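# Hang ball-filled basket by its cord on stand peg

## Task

Hang the shallow basket on the stand's peg by its cord handle, with every ball still inside the basket at the end; a ball left outside means failure.

## Robot and tools

Robot: two arms, left_arm and right_arm, each with a parallel two-finger gripper and a wrist camera. Cameras: cam_high, cam_low, cam_left_wrist, cam_right_wrist (each 896x504). Calibrated bases in the scene frame: left_arm at (-0.049, +0.296, +0.005) m, right_arm at (-0.007, -0.370, +0.045) m, both turned only slightly about z.

Frame: all printed hand positions, orientations and targets use the scene frame. Its origin sits at table-top height midway between the nominal bases; +z is up, +x points out over the table, +y toward left_arm (arm names do not match image left/right). Gripper axes: fingers point along the gripper's +z and separate along its y. end_effector_position is the point between the finger pads, roughly 1 cm short of the tips. Printed poses can be off by a few cm, worse at long reach.

Row layout (shared by execute_actions and move): a single list of 14 numbers, each in [-1, 1]: left_arm dx, dy, dz, rx, ry, rz, opening, then right_arm in the same order. dx..rz are offsets, not poses: they count from that arm's Hand target as it stood when the action or move began, along scene axes, with rotation about the Hand target's position. 1.0 equals 0.6 m for dx/dy/dz and 180 degrees for rotation; rx, ry, rz form one rotation vector. A translation longer than 1.0 gets scaled down along its direction. Opening is absolute, not an offset: +1 fully open (0.094 m), -1 closed. Writing 0 for an opening is a real command to half-close; to keep a gripper as it is, resend its current command (see Tool commands). Send all zeros for an arm's six pose numbers to keep or re-request its Hand target.

execute_actions(actions, cameras): actions is a list of actions; each action is up to 15 rows, one per 1/30 s step, and a short table repeats its last row to fill 15 steps. Every row in an action is measured from that action's start, not from the prior row; repeating an offset in a new action moves further. Images come back only with an empty actions list or when cameras names them (["all"], a list of names, or [] for none; an unknown name voids the call).

move(target, speed, blend, opening_speed, grip_force, blocking, cameras): drives each gripper in a straight line toward target, one 14-number row or a list of up to 15 rows; all rows are offsets from the same starting Hand targets. speed is path top speed in m/s, 0.002 to 2.9 (default 0.25), turning up to twice that in rad/s; one value or one per row. blend (m) rounds corners between rows; 0 stops at each. opening_speed (0.2 or more, scale units per second) closes fingers gradually; use it on fragile or soft items. grip_force is per-pad newtons, 10 to 50, one or per arm; it persists and lower values close slowly. blocking=false returns after about 0.5 s while motion continues. Paths all finish together, capped at 10 s, and do not avoid obstacles or the other arm. Faster motion means more lag, overshoot and harder contact. Avoid paths that pass near an arm's own base; go around it. The result adds a move: line (done, off_target, moving, held, fault, and limits such as paced or held). done means at rest within 10 mm and 2 degrees; it says nothing about contact.

wait(seconds 0 to 10): lets time pass holding commands; a running move continues. stop(): brakes a running move. zoom_image(camera, region [x0,y0,x1,y1] pixels, at most 504x504) enlarges part of that camera's most recent image. read_manual gives licence texts only. finished_scene(scene: this scene's number) ends the scene irreversibly; the basket must stay hung with all balls in it without the robot.

Result lines: per-arm end_effector_position (m) and quat, Hand target (your last clipped command, base for next offsets), Joint positions (last number is finger opening in m), Joint torques, Joint velocities (may say within noise), grip_measured (opening on the -1..1 scale, reads up to about 2.5 mm wide when empty, narrower than a squeezed part), Tool commands, motor temperatures; action calls also list positions at some steps. MOTOR HOT appears at 75 °C; at 90 °C the arm folds away and is lost for the scene.

Behaviour: orientation commands are clipped to 40 degrees from the measured one each step. Grippers often rest a few cm short of targets due to friction and weight, especially loaded; resend, or add the missing distance. An arm blocked by something keeps pressing; to relieve it, command a target back past the gripper. To release a grip, command well above grip_measured.

Avoid: dropping the basket or balls, tilting so balls spill, anything falling off the table or left off it, hitting the stand, table or other fixed things hard, arms or grippers touching each other (a moderate clash can fail the task), one gripper closing on the other's fingers, strain on camera cables, long loaded holds or stretched reaches that overheat motors. Something may occasionally nudge loose objects. Thinking time lets the scene run on.

Each tool is called after ">>>" as name(argument=value, ...) on one line, values as JSON.

## Session

>>> execute_actions(actions=[])

Scene clock: 0.00 s.
left_arm: end_effector_position=(+0.3512, +0.2478, +0.1116) grip_measured=+1.000 end_effector_quat_wxyz=(+0.602, +0.089, +0.792, -0.054) | right_arm: end_effector_position=(+0.4038, -0.4179, +0.1702) grip_measured=+1.000 end_effector_quat_wxyz=(+0.592, +0.124, +0.786, -0.127)
Joint positions: left_arm=[-0.041 1.572 0.362 0.935 0.134 0.061 0.094] | right_arm=[0.067 1.551 0.464 0.793 0.406 0.065 0.094]
Joint velocities: within noise
Joint torques (N m): no reading
Motor temperatures (°C): left_arm=[29 27 33 34 26 25 24] | right_arm=[27 24 37 31 26 24 26]
Heat: left arm: 34 °C; right arm: 37 °C.
Hand target: left_arm +0.3549, +0.2474, +0.1229; +0.616, +0.090, +0.781, -0.054 | right_arm +0.4049, -0.4186, +0.1745; +0.596, +0.126, +0.783, -0.128
Tool commands: left_gripper/opening=+1.0 right_gripper/opening=+1.0

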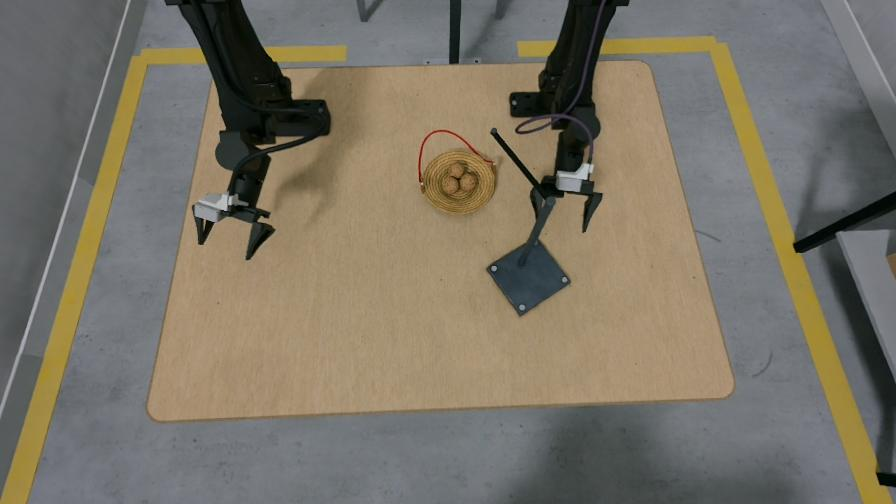

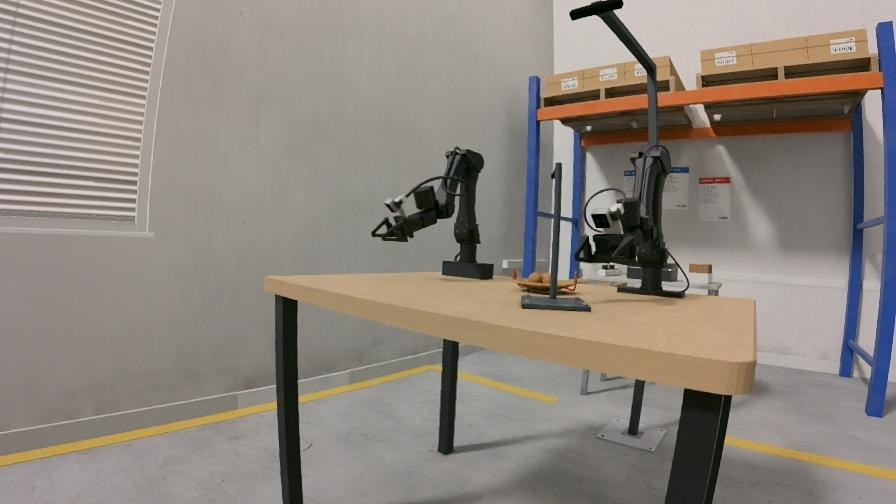

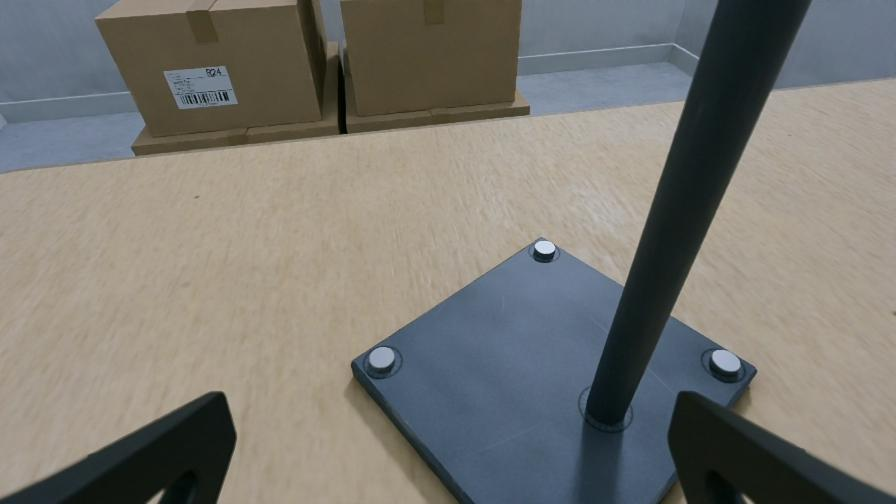

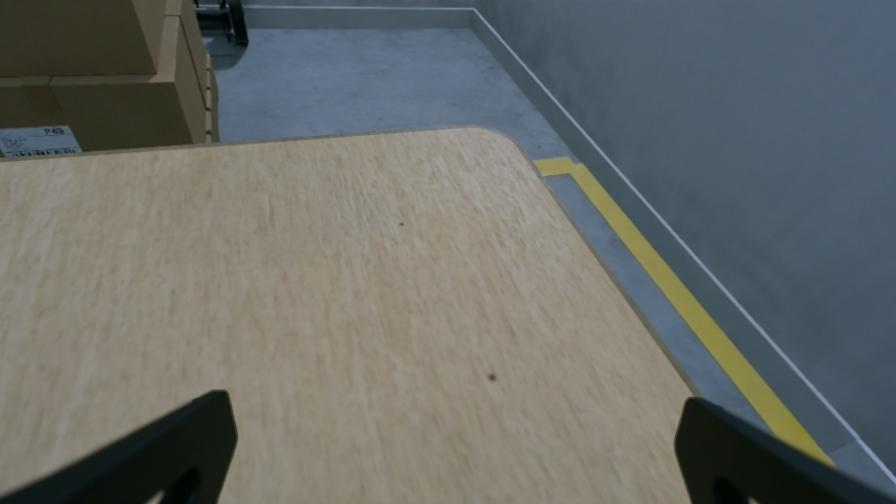

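>>> zoom_image(camera="cam_high", region=[390, 100, 630, 330])

>>> zoom_image(camera="cam_low", region=[480, 140, 700, 320])

Scaled by 2.100 from the camera's 896x504 image, which has a finer 1280x720 frame.

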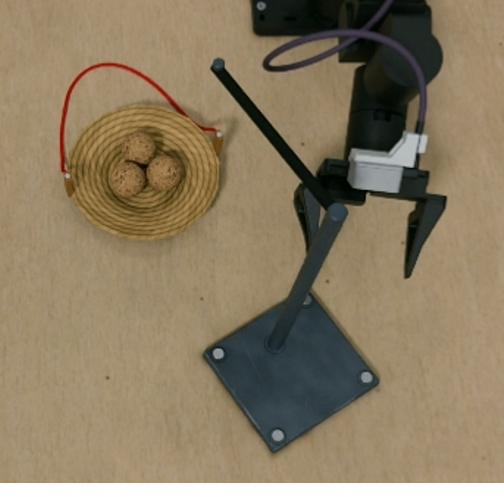

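Scaled by 2.291 from the camera's 896x504 image, which has a finer 1280x720 frame.

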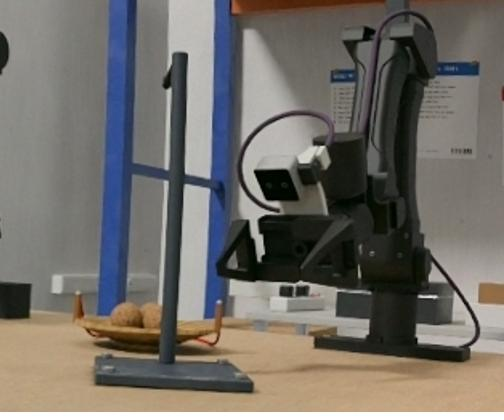

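>>> move(target=[[-0.25,0.1,0.15,0,0,0,1,0,0,0,0,0,0,1],[-0.458,-0.2,0.2,0.160,0.181,-0.331,1,0,0,0,0,0,0,1]], blend=[0.04,0], cameras=["all"])

Scene clock: 60.63 s.
left_arm: end_effector_position=(+0.0798, +0.1308, +0.2312) grip_measured=+1.000 end_effector_quat_wxyz=(+0.225, +0.579, +0.763, -0.179) | right_arm: end_effector_position=(+0.4038, -0.4179, +0.1702) grip_measured=+1.000 end_effector_quat_wxyz=(+0.592, +0.124, +0.786, -0.127)
Joint positions: left_arm=[-0.571 0.949 1.148 -1.313 0.376 0.619 0.094] | right_arm=[0.067 1.551 0.464 0.793 0.406 0.065 0.094]
Joint torques (N m): left_arm=[-0.8 -0.92 10.02 0.92 0.22 -0.08] | right_arm=[0.01 -5.27 4.52 1.62 0.13 -0.03]
Heat: left arm: 38 °C; right arm: 37 °C.
Hand target: left_arm +0.0801, +0.1274, +0.2429; +0.238, +0.580, +0.757, -0.182 | right_arm +0.4049, -0.4186, +0.1745; +0.596, +0.126, +0.783, -0.128
Off the commanded pose: left_arm 0.012 m, 2 deg | right_arm 0.005 m, 1 deg.
move: off_target (left_arm)

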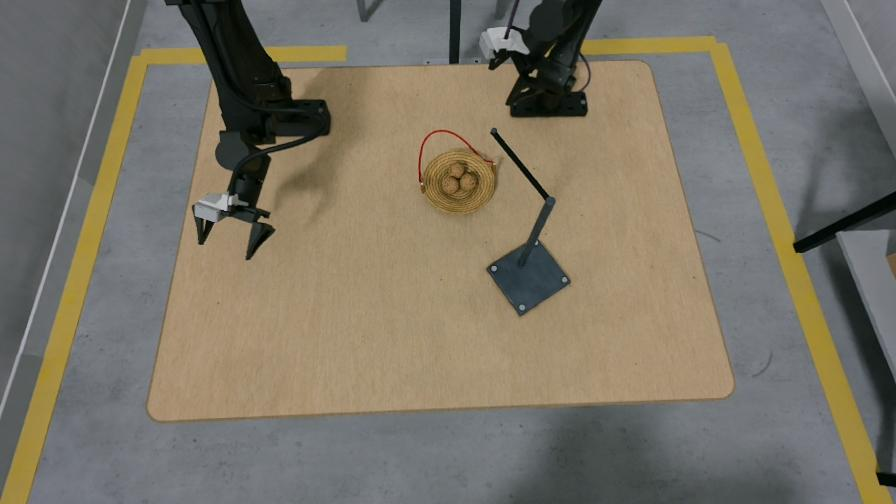

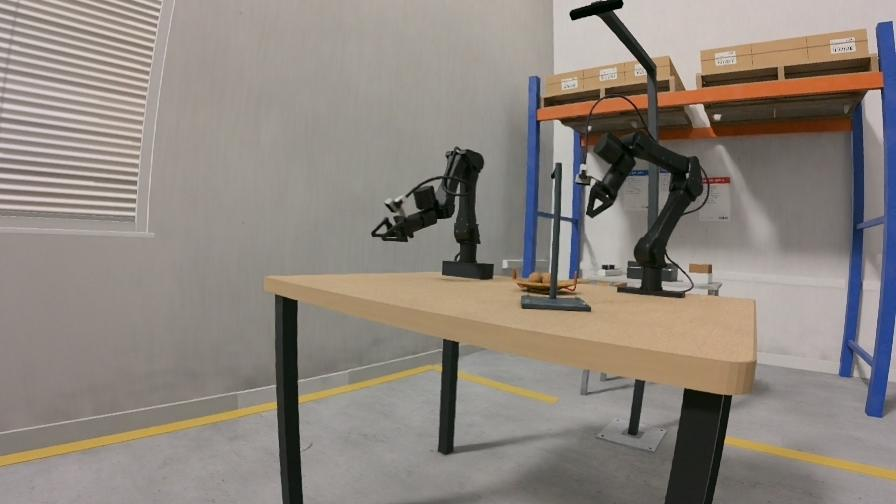

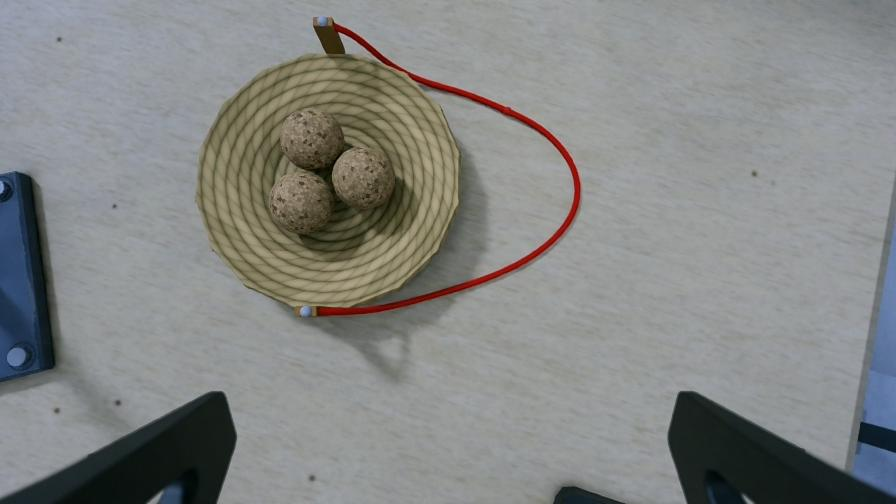

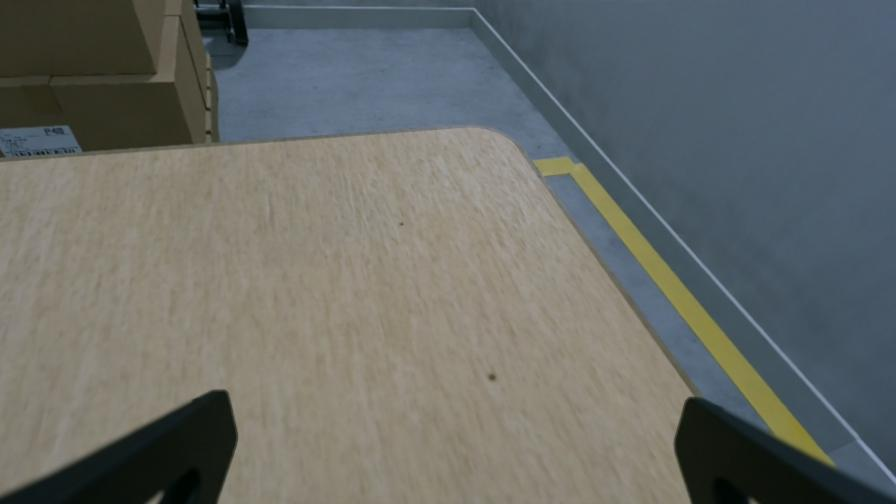

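>>> move(target=[-0.107,-0.229,-0.285,0.107,0.0295,0,0.4,0,0,0,0,0,0,1], cameras=["all"])

>>> zoom_image(camera="cam_high", region=[390, 60, 610, 230])

Scene clock: 78.40 s.
left_arm: end_effector_position=(+0.0127, +0.0067, +0.0611) grip_measured=+0.402 end_effector_quat_wxyz=(+0.079, +0.606, +0.789, -0.064) | right_arm: end_effector_position=(+0.4038, -0.4179, +0.1702) grip_measured=+1.000 end_effector_quat_wxyz=(+0.592, +0.124, +0.786, -0.127)
Joint positions: left_arm=[-1.346 1.52 0.955 -0.803 -0.006 -0.056 0.066] | right_arm=[0.067 1.551 0.464 0.793 0.406 0.065 0.094]
Joint torques (N m): left_arm=[-0.66 -5.91 9.89 0.76 -0.12 -0.1] | right_arm=[-0.05 -5.22 4.55 1.62 0.13 -0.03]
Heat: left arm: 37 °C; right arm: 37 °C.
Hand target: left_arm +0.0158, -0.0100, +0.0719; +0.102, +0.603, +0.787, -0.080 | right_arm +0.4049, -0.4186, +0.1745; +0.596, +0.126, +0.783, -0.128
Off the commanded pose: left_arm 0.020 m, 3 deg | right_arm 0.005 m, 1 deg.
move: off_target (left_arm)

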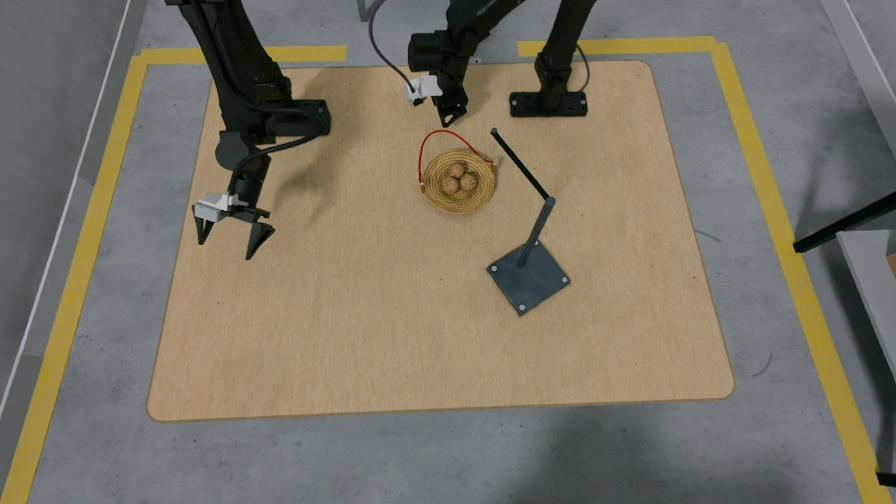

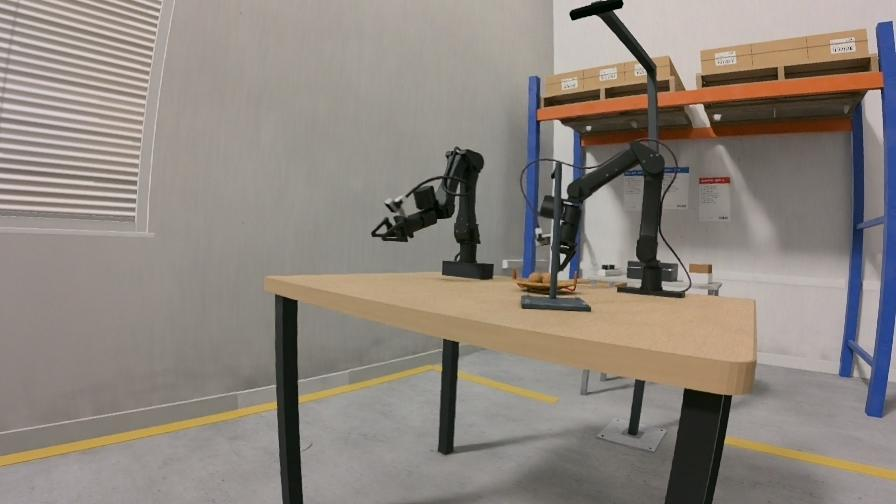

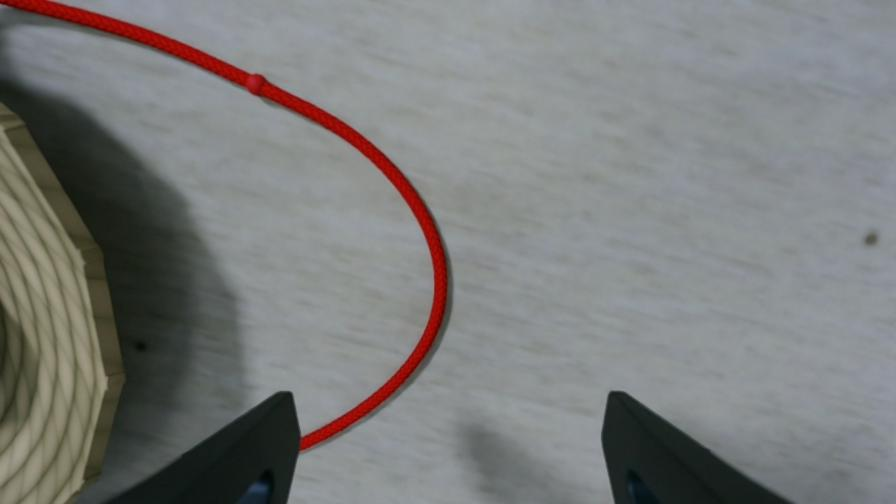

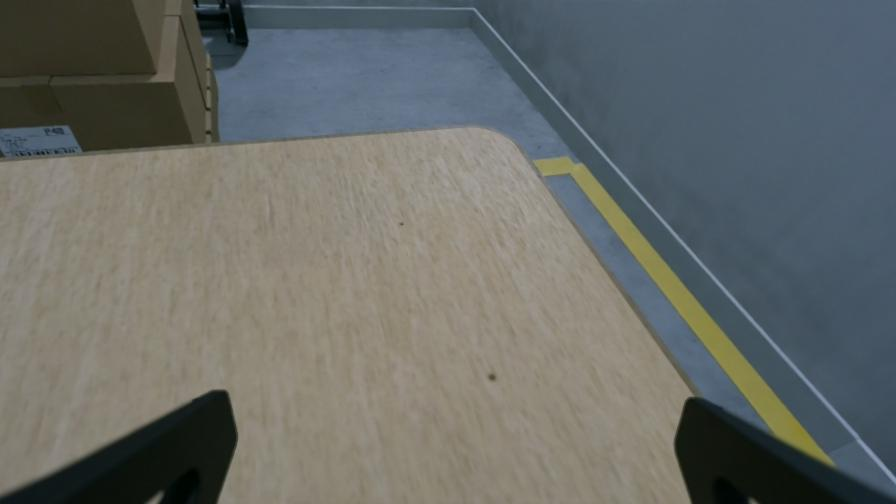

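Scaled by 2.291 from the camera's 896x504 image, which has a finer 1280x720 frame.

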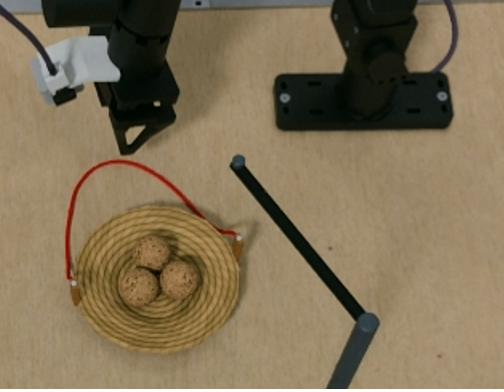

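>>> move(target=[0.007,-0.032,-0.066,0,0,0,0.4,0,0,0,0,0,0,1], speed=0.1, cameras=["cam_left_wrist","cam_low"])

>>> zoom_image(camera="cam_low", region=[490, 200, 650, 320])

Scene clock: 90.80 s.
left_arm: end_effector_position=(+0.0190, -0.0236, +0.0327) grip_measured=+0.402 end_effector_quat_wxyz=(+0.093, +0.605, +0.787, -0.076) | right_arm: end_effector_position=(+0.4038, -0.4179, +0.1702) grip_measured=+1.000 end_effector_quat_wxyz=(+0.592, +0.124, +0.786, -0.127)
Joint positions: left_arm=[-1.346 1.648 0.955 -0.637 -0.006 -0.056 0.066] | right_arm=[0.067 1.551 0.464 0.793 0.406 0.065 0.094]
Joint torques (N m): left_arm=[-0.54 -6.32 6.5 0.88 -0.11 -0.08] | right_arm=[-0.05 -5.29 4.52 1.61 0.14 -0.03]
Heat: left arm: 37 °C; right arm: 37 °C.
Hand target: left_arm +0.0201, -0.0292, +0.0324; +0.102, +0.603, +0.787, -0.080 | right_arm +0.4049, -0.4186, +0.1745; +0.596, +0.126, +0.783, -0.128
Off the commanded pose: left_arm 0.006 m, 1 deg | right_arm 0.005 m, 1 deg.
move: done
Images, in order (width x height): cam_low 896x504, cam_left_wrist 896x504.

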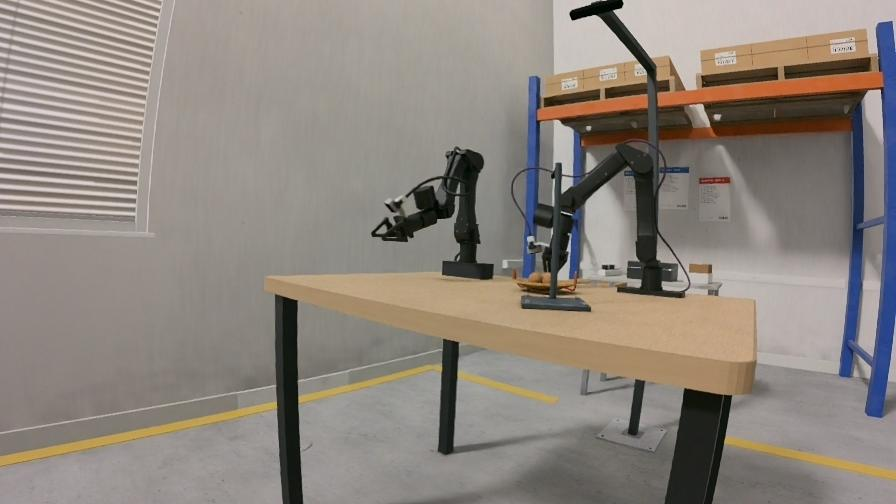

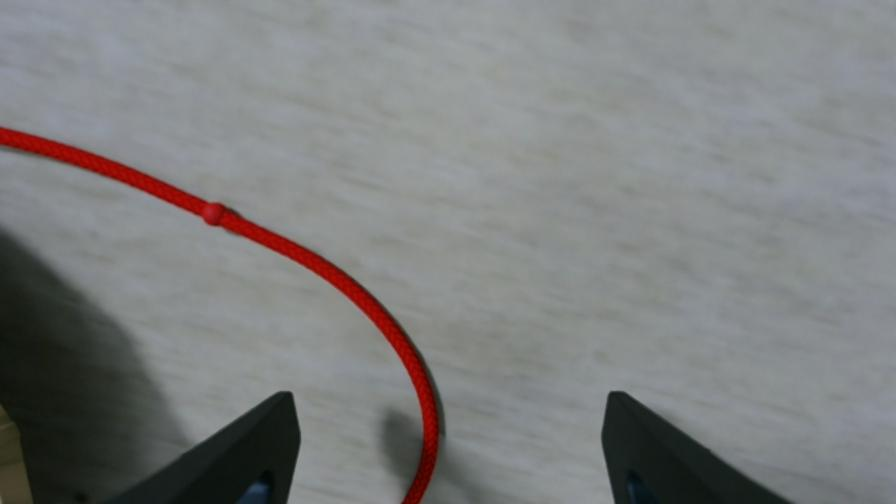

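Scaled by 3.150 from the camera's 896x504 image, which has a finer 1280x720 frame.

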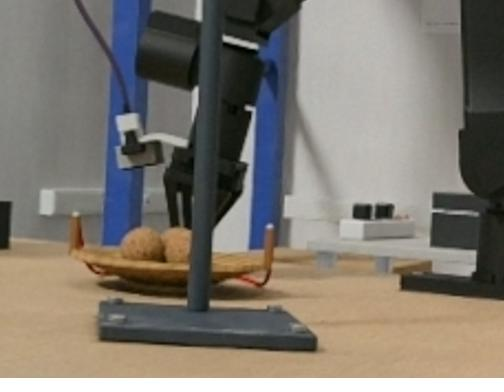

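>>> move(target=[0,0.014,-0.031,0,0,0,0.4,0,0,0,0,0,0,1], speed=0.05, cameras=["cam_left_wrist"])

Scene clock: 94.00 s.
left_arm: end_effector_position=(+0.0178, -0.0177, +0.0158) grip_measured=+0.402 end_effector_quat_wxyz=(+0.095, +0.604, +0.787, -0.078) | right_arm: end_effector_position=(+0.4038, -0.4179, +0.1702) grip_measured=+1.000 end_effector_quat_wxyz=(+0.592, +0.124, +0.786, -0.127)
Joint positions: left_arm=[-1.346 1.655 0.885 -0.554 -0.006 -0.056 0.066] | right_arm=[0.067 1.551 0.464 0.793 0.406 0.065 0.094]
Joint torques (N m): left_arm=[0.02 -6.15 5.78 0.86 -0.1 -0.02] | right_arm=[-0.03 -5.26 4.53 1.61 0.14 -0.03]
Heat: left arm: 36 °C; right arm: 37 °C.
Hand target: left_arm +0.0200, -0.0208, +0.0137; +0.102, +0.603, +0.787, -0.080 | right_arm +0.4049, -0.4186, +0.1745; +0.596, +0.126, +0.783, -0.128
Off the commanded pose: left_arm 0.004 m, 1 deg | right_arm 0.005 m, 1 deg.
move: done
Images, in order (width x height): cam_left_wrist 896x504.

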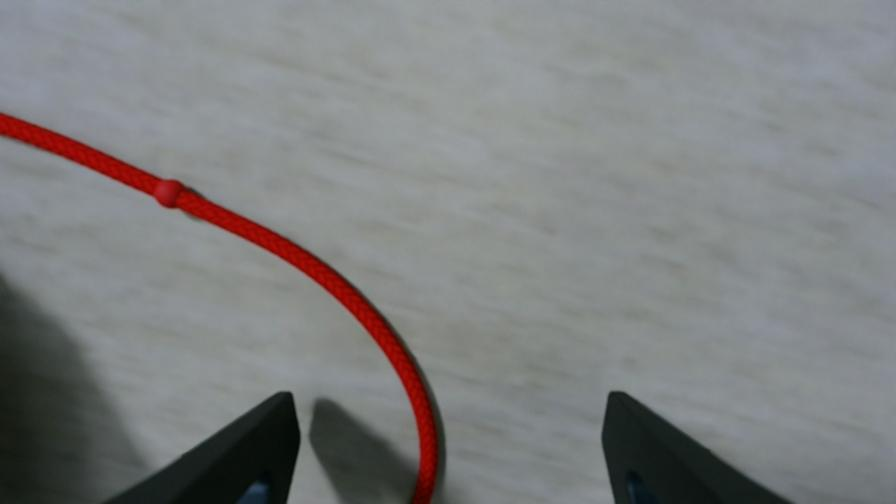

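>>> move(target=[[0,0.004,-0.011,0,0,0,0.4,0,0,0,0,0,0,1],[0,0.004,-0.011,0,0,0,-1,0,0,0,0,0,0,1]], speed=0.04, opening_speed=0.7, cameras=["cam_left_wrist"])

Scene clock: 99.97 s.
left_arm: end_effector_position=(+0.0181, -0.0185, +0.0125) grip_measured=-0.968 end_effector_quat_wxyz=(+0.100, +0.604, +0.787, -0.082) | right_arm: end_effector_position=(+0.4038, -0.4179, +0.1702) grip_measured=+1.000 end_effector_quat_wxyz=(+0.592, +0.124, +0.786, -0.127)
Joint positions: left_arm=[-1.346 1.656 0.867 -0.523 -0.007 -0.056 0.001] | right_arm=[0.067 1.551 0.464 0.793 0.406 0.065 0.094]
Joint torques (N m): left_arm=[0.18 -5.65 5.19 0.88 -0.1 0] | right_arm=[-0.05 -5.22 4.51 1.61 0.12 -0.03]
Heat: left arm: 36 °C; right arm: 37 °C.
Hand target: left_arm +0.0201, -0.0184, +0.0071; +0.103, +0.603, +0.787, -0.080 | right_arm +0.4049, -0.4186, +0.1745; +0.596, +0.126, +0.783, -0.128
Off the commanded pose: left_arm 0.006 m, 0 deg | right_arm 0.005 m, 1 deg.
move: done
Images, in order (width x height): cam_left_wrist 896x504.

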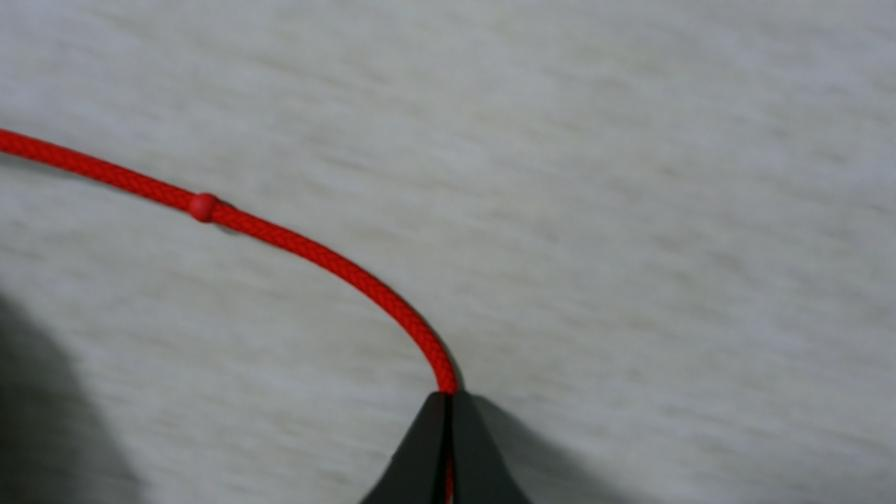

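>>> move(target=[[0.03,0.005,0.1,0,0,0,-1,0,0,0,0,0,0,1],[0.17,0.045,0.2,0,0,0,-1,0,0,0,0,0,0,1],[0.283,0.09,0.29,-0.08,-0.022,0,-1,0,0,0,0,0,0,1]], speed=0.12, blend=[0.03,0.03,0], cameras=["all"])

>>> zoom_image(camera="cam_low", region=[490, 150, 690, 320])

Scene clock: 109.03 s.
left_arm: end_effector_position=(+0.1818, +0.0446, +0.1563) grip_measured=-0.975 end_effector_quat_wxyz=(+0.162, +0.586, +0.780, -0.147) | right_arm: end_effector_position=(+0.4038, -0.4179, +0.1702) grip_measured=+1.000 end_effector_quat_wxyz=(+0.592, +0.124, +0.786, -0.127)
Joint positions: left_arm=[-0.665 1.506 1.262 -0.979 0.277 0.553 0.001] | right_arm=[0.067 1.551 0.464 0.793 0.406 0.065 0.094]
Joint torques (N m): left_arm=[0.32 -8.85 10.59 0.99 0.31 0.06] | right_arm=[-0.03 -5.24 4.53 1.61 0.13 -0.04]
Heat: left arm: 35 °C; right arm: 37 °C.
Hand target: left_arm +0.1899, +0.0356, +0.1811; +0.204, +0.588, +0.767, -0.157 | right_arm +0.4049, -0.4186, +0.1745; +0.596, +0.126, +0.783, -0.128
Off the commanded pose: left_arm 0.028 m, 5 deg | right_arm 0.005 m, 1 deg.
move: off_target (left_arm)

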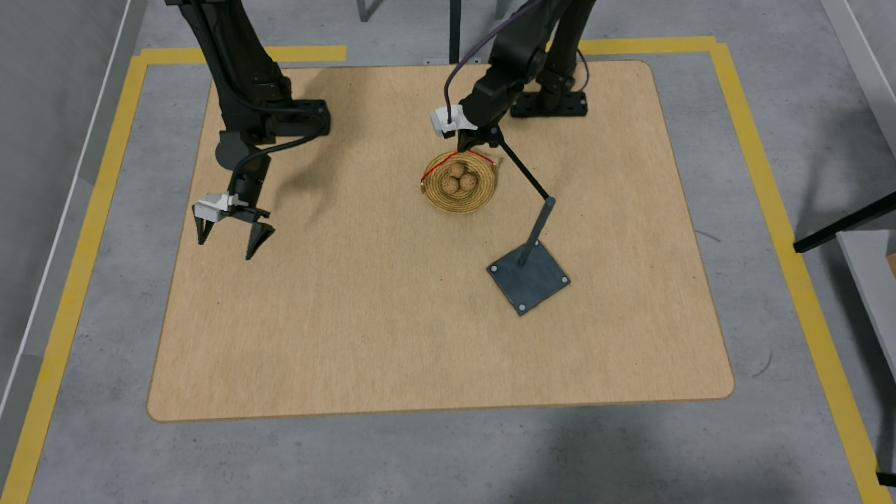

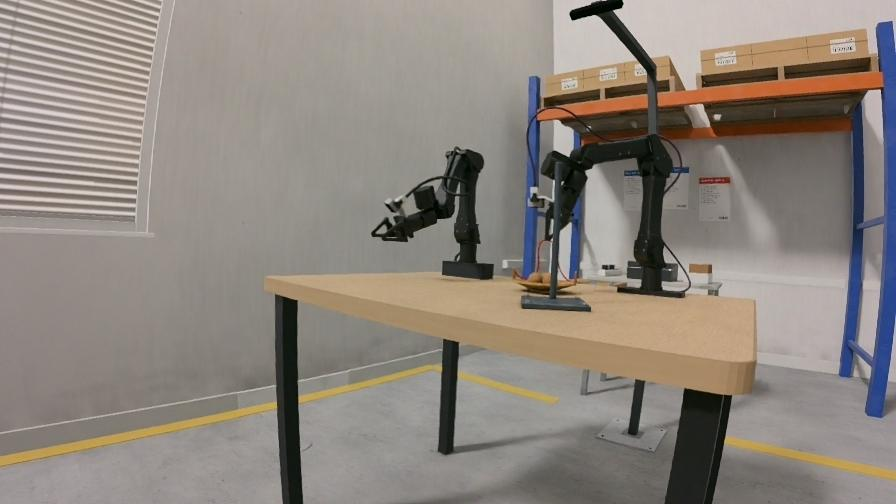

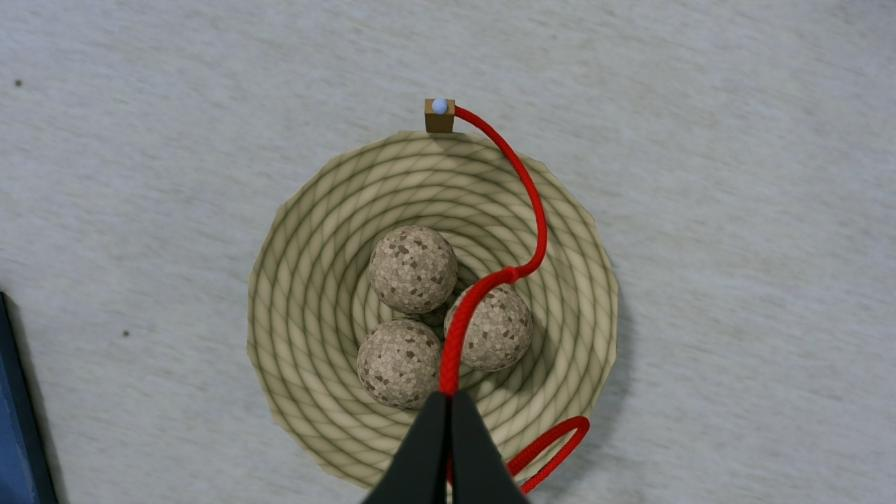

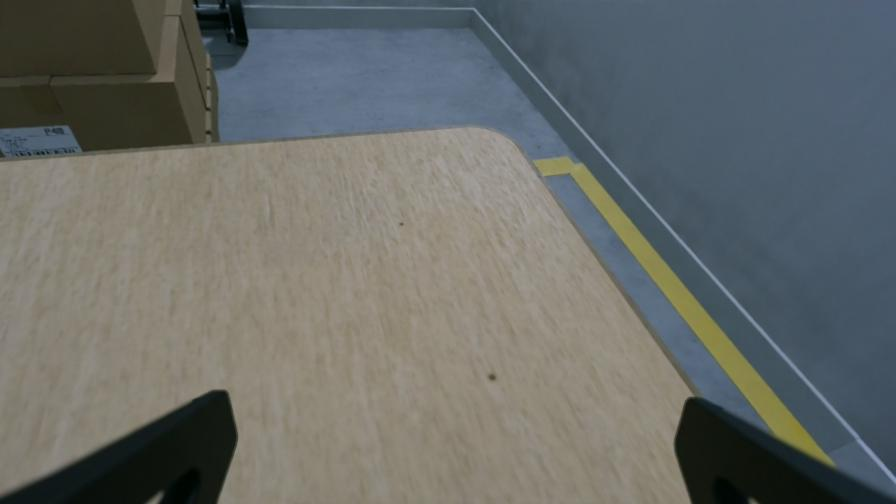

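Scaled by 2.520 from the camera's 896x504 image, which has a finer 1280x720 frame.

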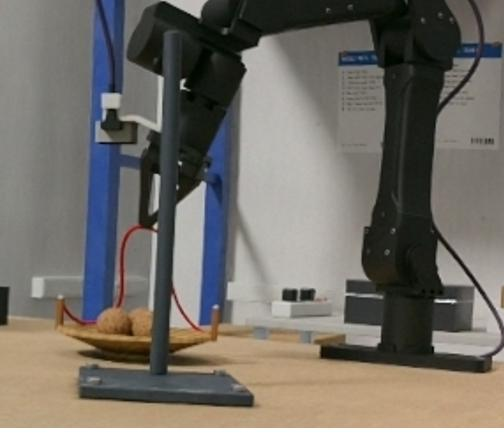

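>>> move(target=[0.012,-0.012,0.12,0,0,0,-1,0,0,0,0,0,0,1], speed=0.06, cameras=["all"])

>>> zoom_image(camera="cam_low", region=[490, 150, 690, 320])

Scene clock: 117.13 s.
left_arm: end_effector_position=(+0.1951, +0.0336, +0.2436) grip_measured=-0.975 end_effector_quat_wxyz=(+0.194, +0.586, +0.773, -0.148) | right_arm: end_effector_position=(+0.4038, -0.4179, +0.1702) grip_measured=+1.000 end_effector_quat_wxyz=(+0.592, +0.124, +0.786, -0.127)
Joint positions: left_arm=[-0.665 1.565 1.646 -1.239 0.277 0.553 0.001] | right_arm=[0.067 1.551 0.464 0.793 0.406 0.065 0.094]
Joint torques (N m): left_arm=[0.01 -5.89 10.18 0.85 0.28 0.02] | right_arm=[-0.02 -5.26 4.49 1.62 0.14 -0.04]
Heat: left arm: 36 °C; right arm: 37 °C.
Hand target: left_arm +0.1971, +0.0284, +0.2532; +0.204, +0.588, +0.767, -0.157 | right_arm +0.4049, -0.4186, +0.1745; +0.596, +0.126, +0.783, -0.128
Off the commanded pose: left_arm 0.011 m, 2 deg | right_arm 0.005 m, 1 deg.
move: off_target (left_arm)

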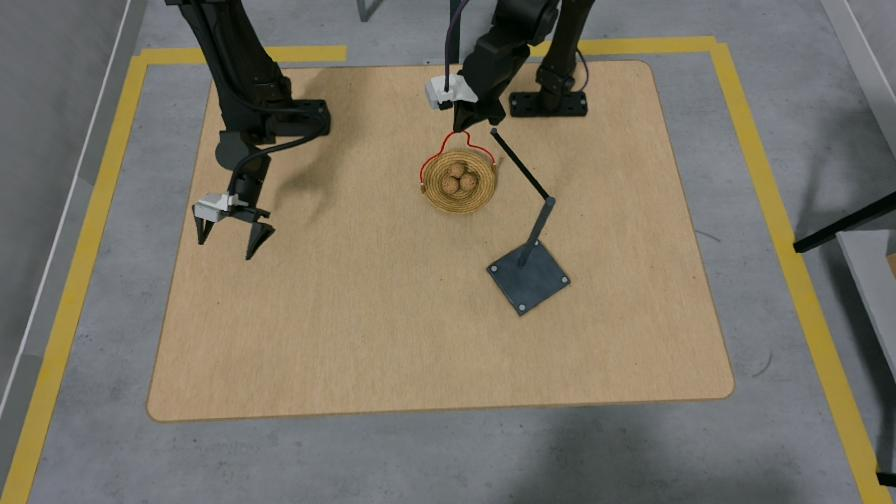

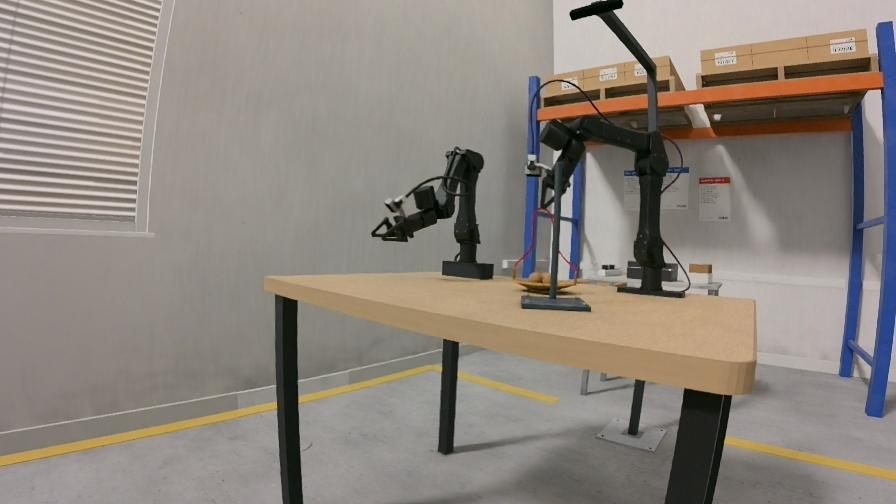

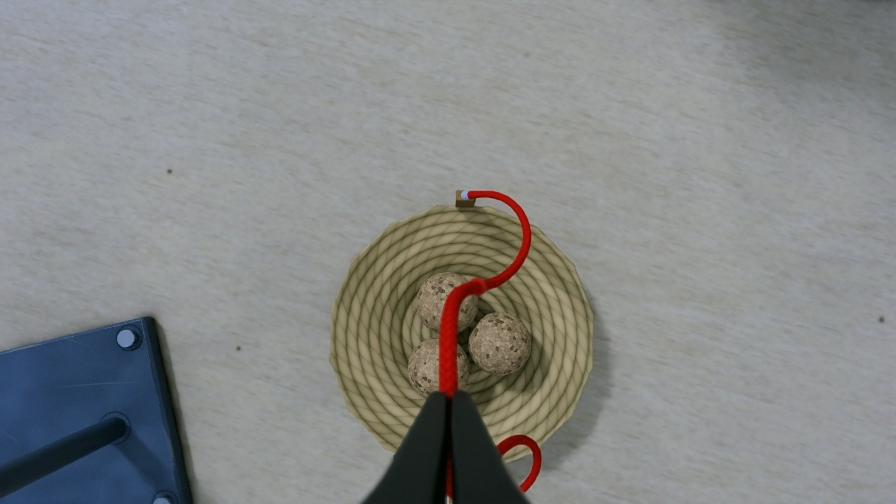

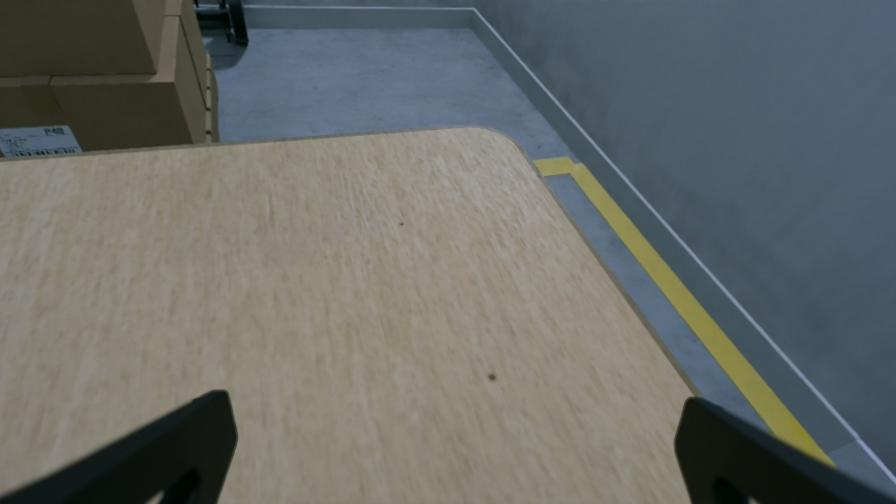

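Scaled by 2.520 from the camera's 896x504 image, which has a finer 1280x720 frame.

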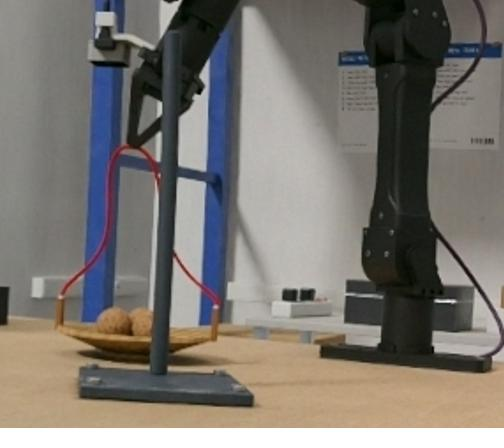

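>>> move(target=[-0.02,-0.008,0.085,0,0,0,-1,0,0,0,0,0,0,1], speed=0.04, cameras=["all"])

>>> zoom_image(camera="cam_low", region=[490, 150, 690, 320])

Scene clock: 128.60 s.
left_arm: end_effector_position=(+0.1830, +0.0319, +0.2918) grip_measured=-0.979 end_effector_quat_wxyz=(+0.184, +0.587, +0.774, -0.149) | right_arm: end_effector_position=(+0.4038, -0.4179, +0.1702) grip_measured=+1.000 end_effector_quat_wxyz=(+0.592, +0.124, +0.786, -0.127)
Joint positions: left_arm=[-0.696 1.637 1.938 -1.472 0.267 0.526 0.001] | right_arm=[0.067 1.551 0.464 0.793 0.406 0.065 0.094]
Joint torques (N m): left_arm=[-0.8 -6.13 10.1 0.99 0.21 -0.09] | right_arm=[-0.06 -5.26 4.51 1.61 0.13 -0.04]
Heat: left arm: 37 °C; right arm: 37 °C.
Hand target: left_arm +0.1852, +0.0236, +0.3041; +0.204, +0.588, +0.767, -0.157 | right_arm +0.4049, -0.4186, +0.1745; +0.596, +0.126, +0.783, -0.128
Off the commanded pose: left_arm 0.015 m, 3 deg | right_arm 0.005 m, 1 deg.
move: off_target (left_arm)

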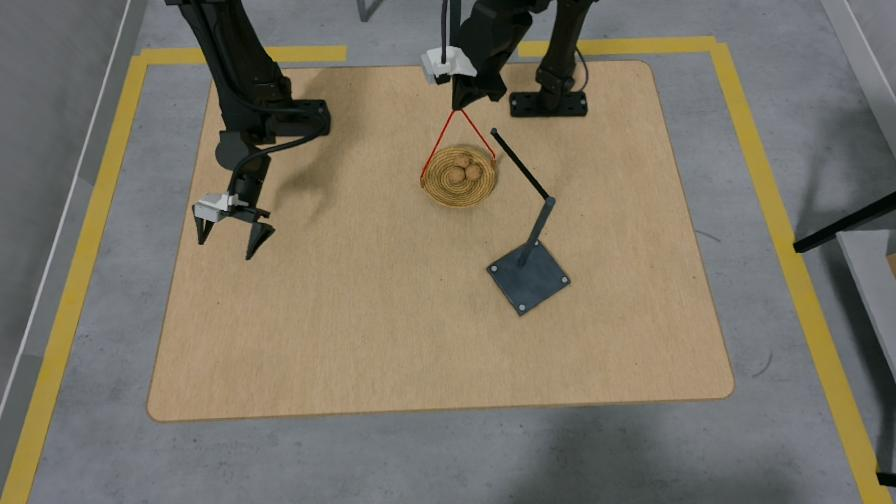

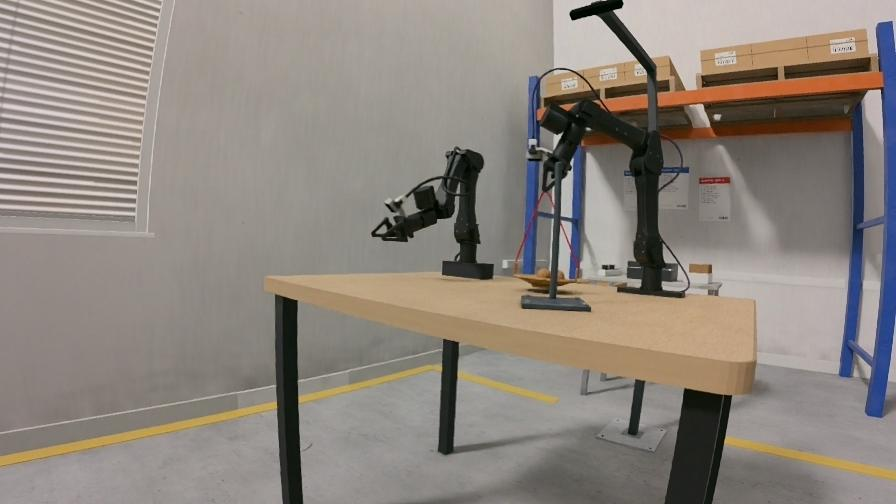

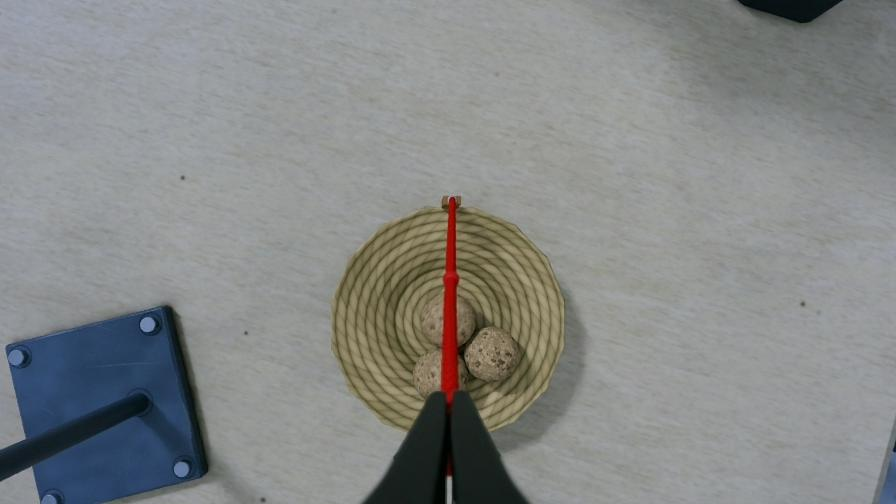

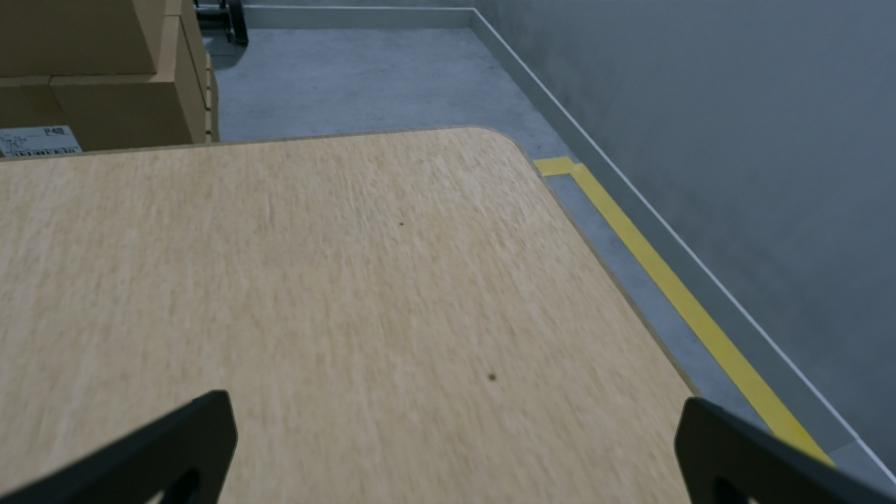

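Scaled by 2.520 from the camera's 896x504 image, which has a finer 1280x720 frame.

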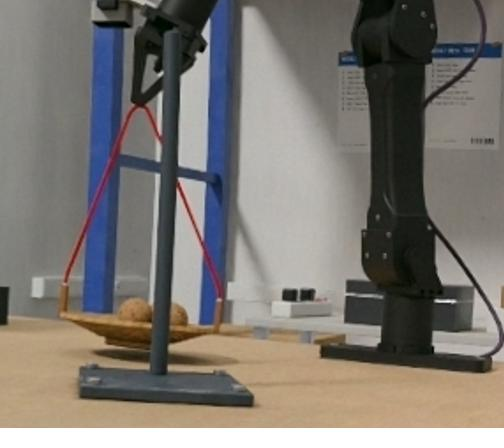

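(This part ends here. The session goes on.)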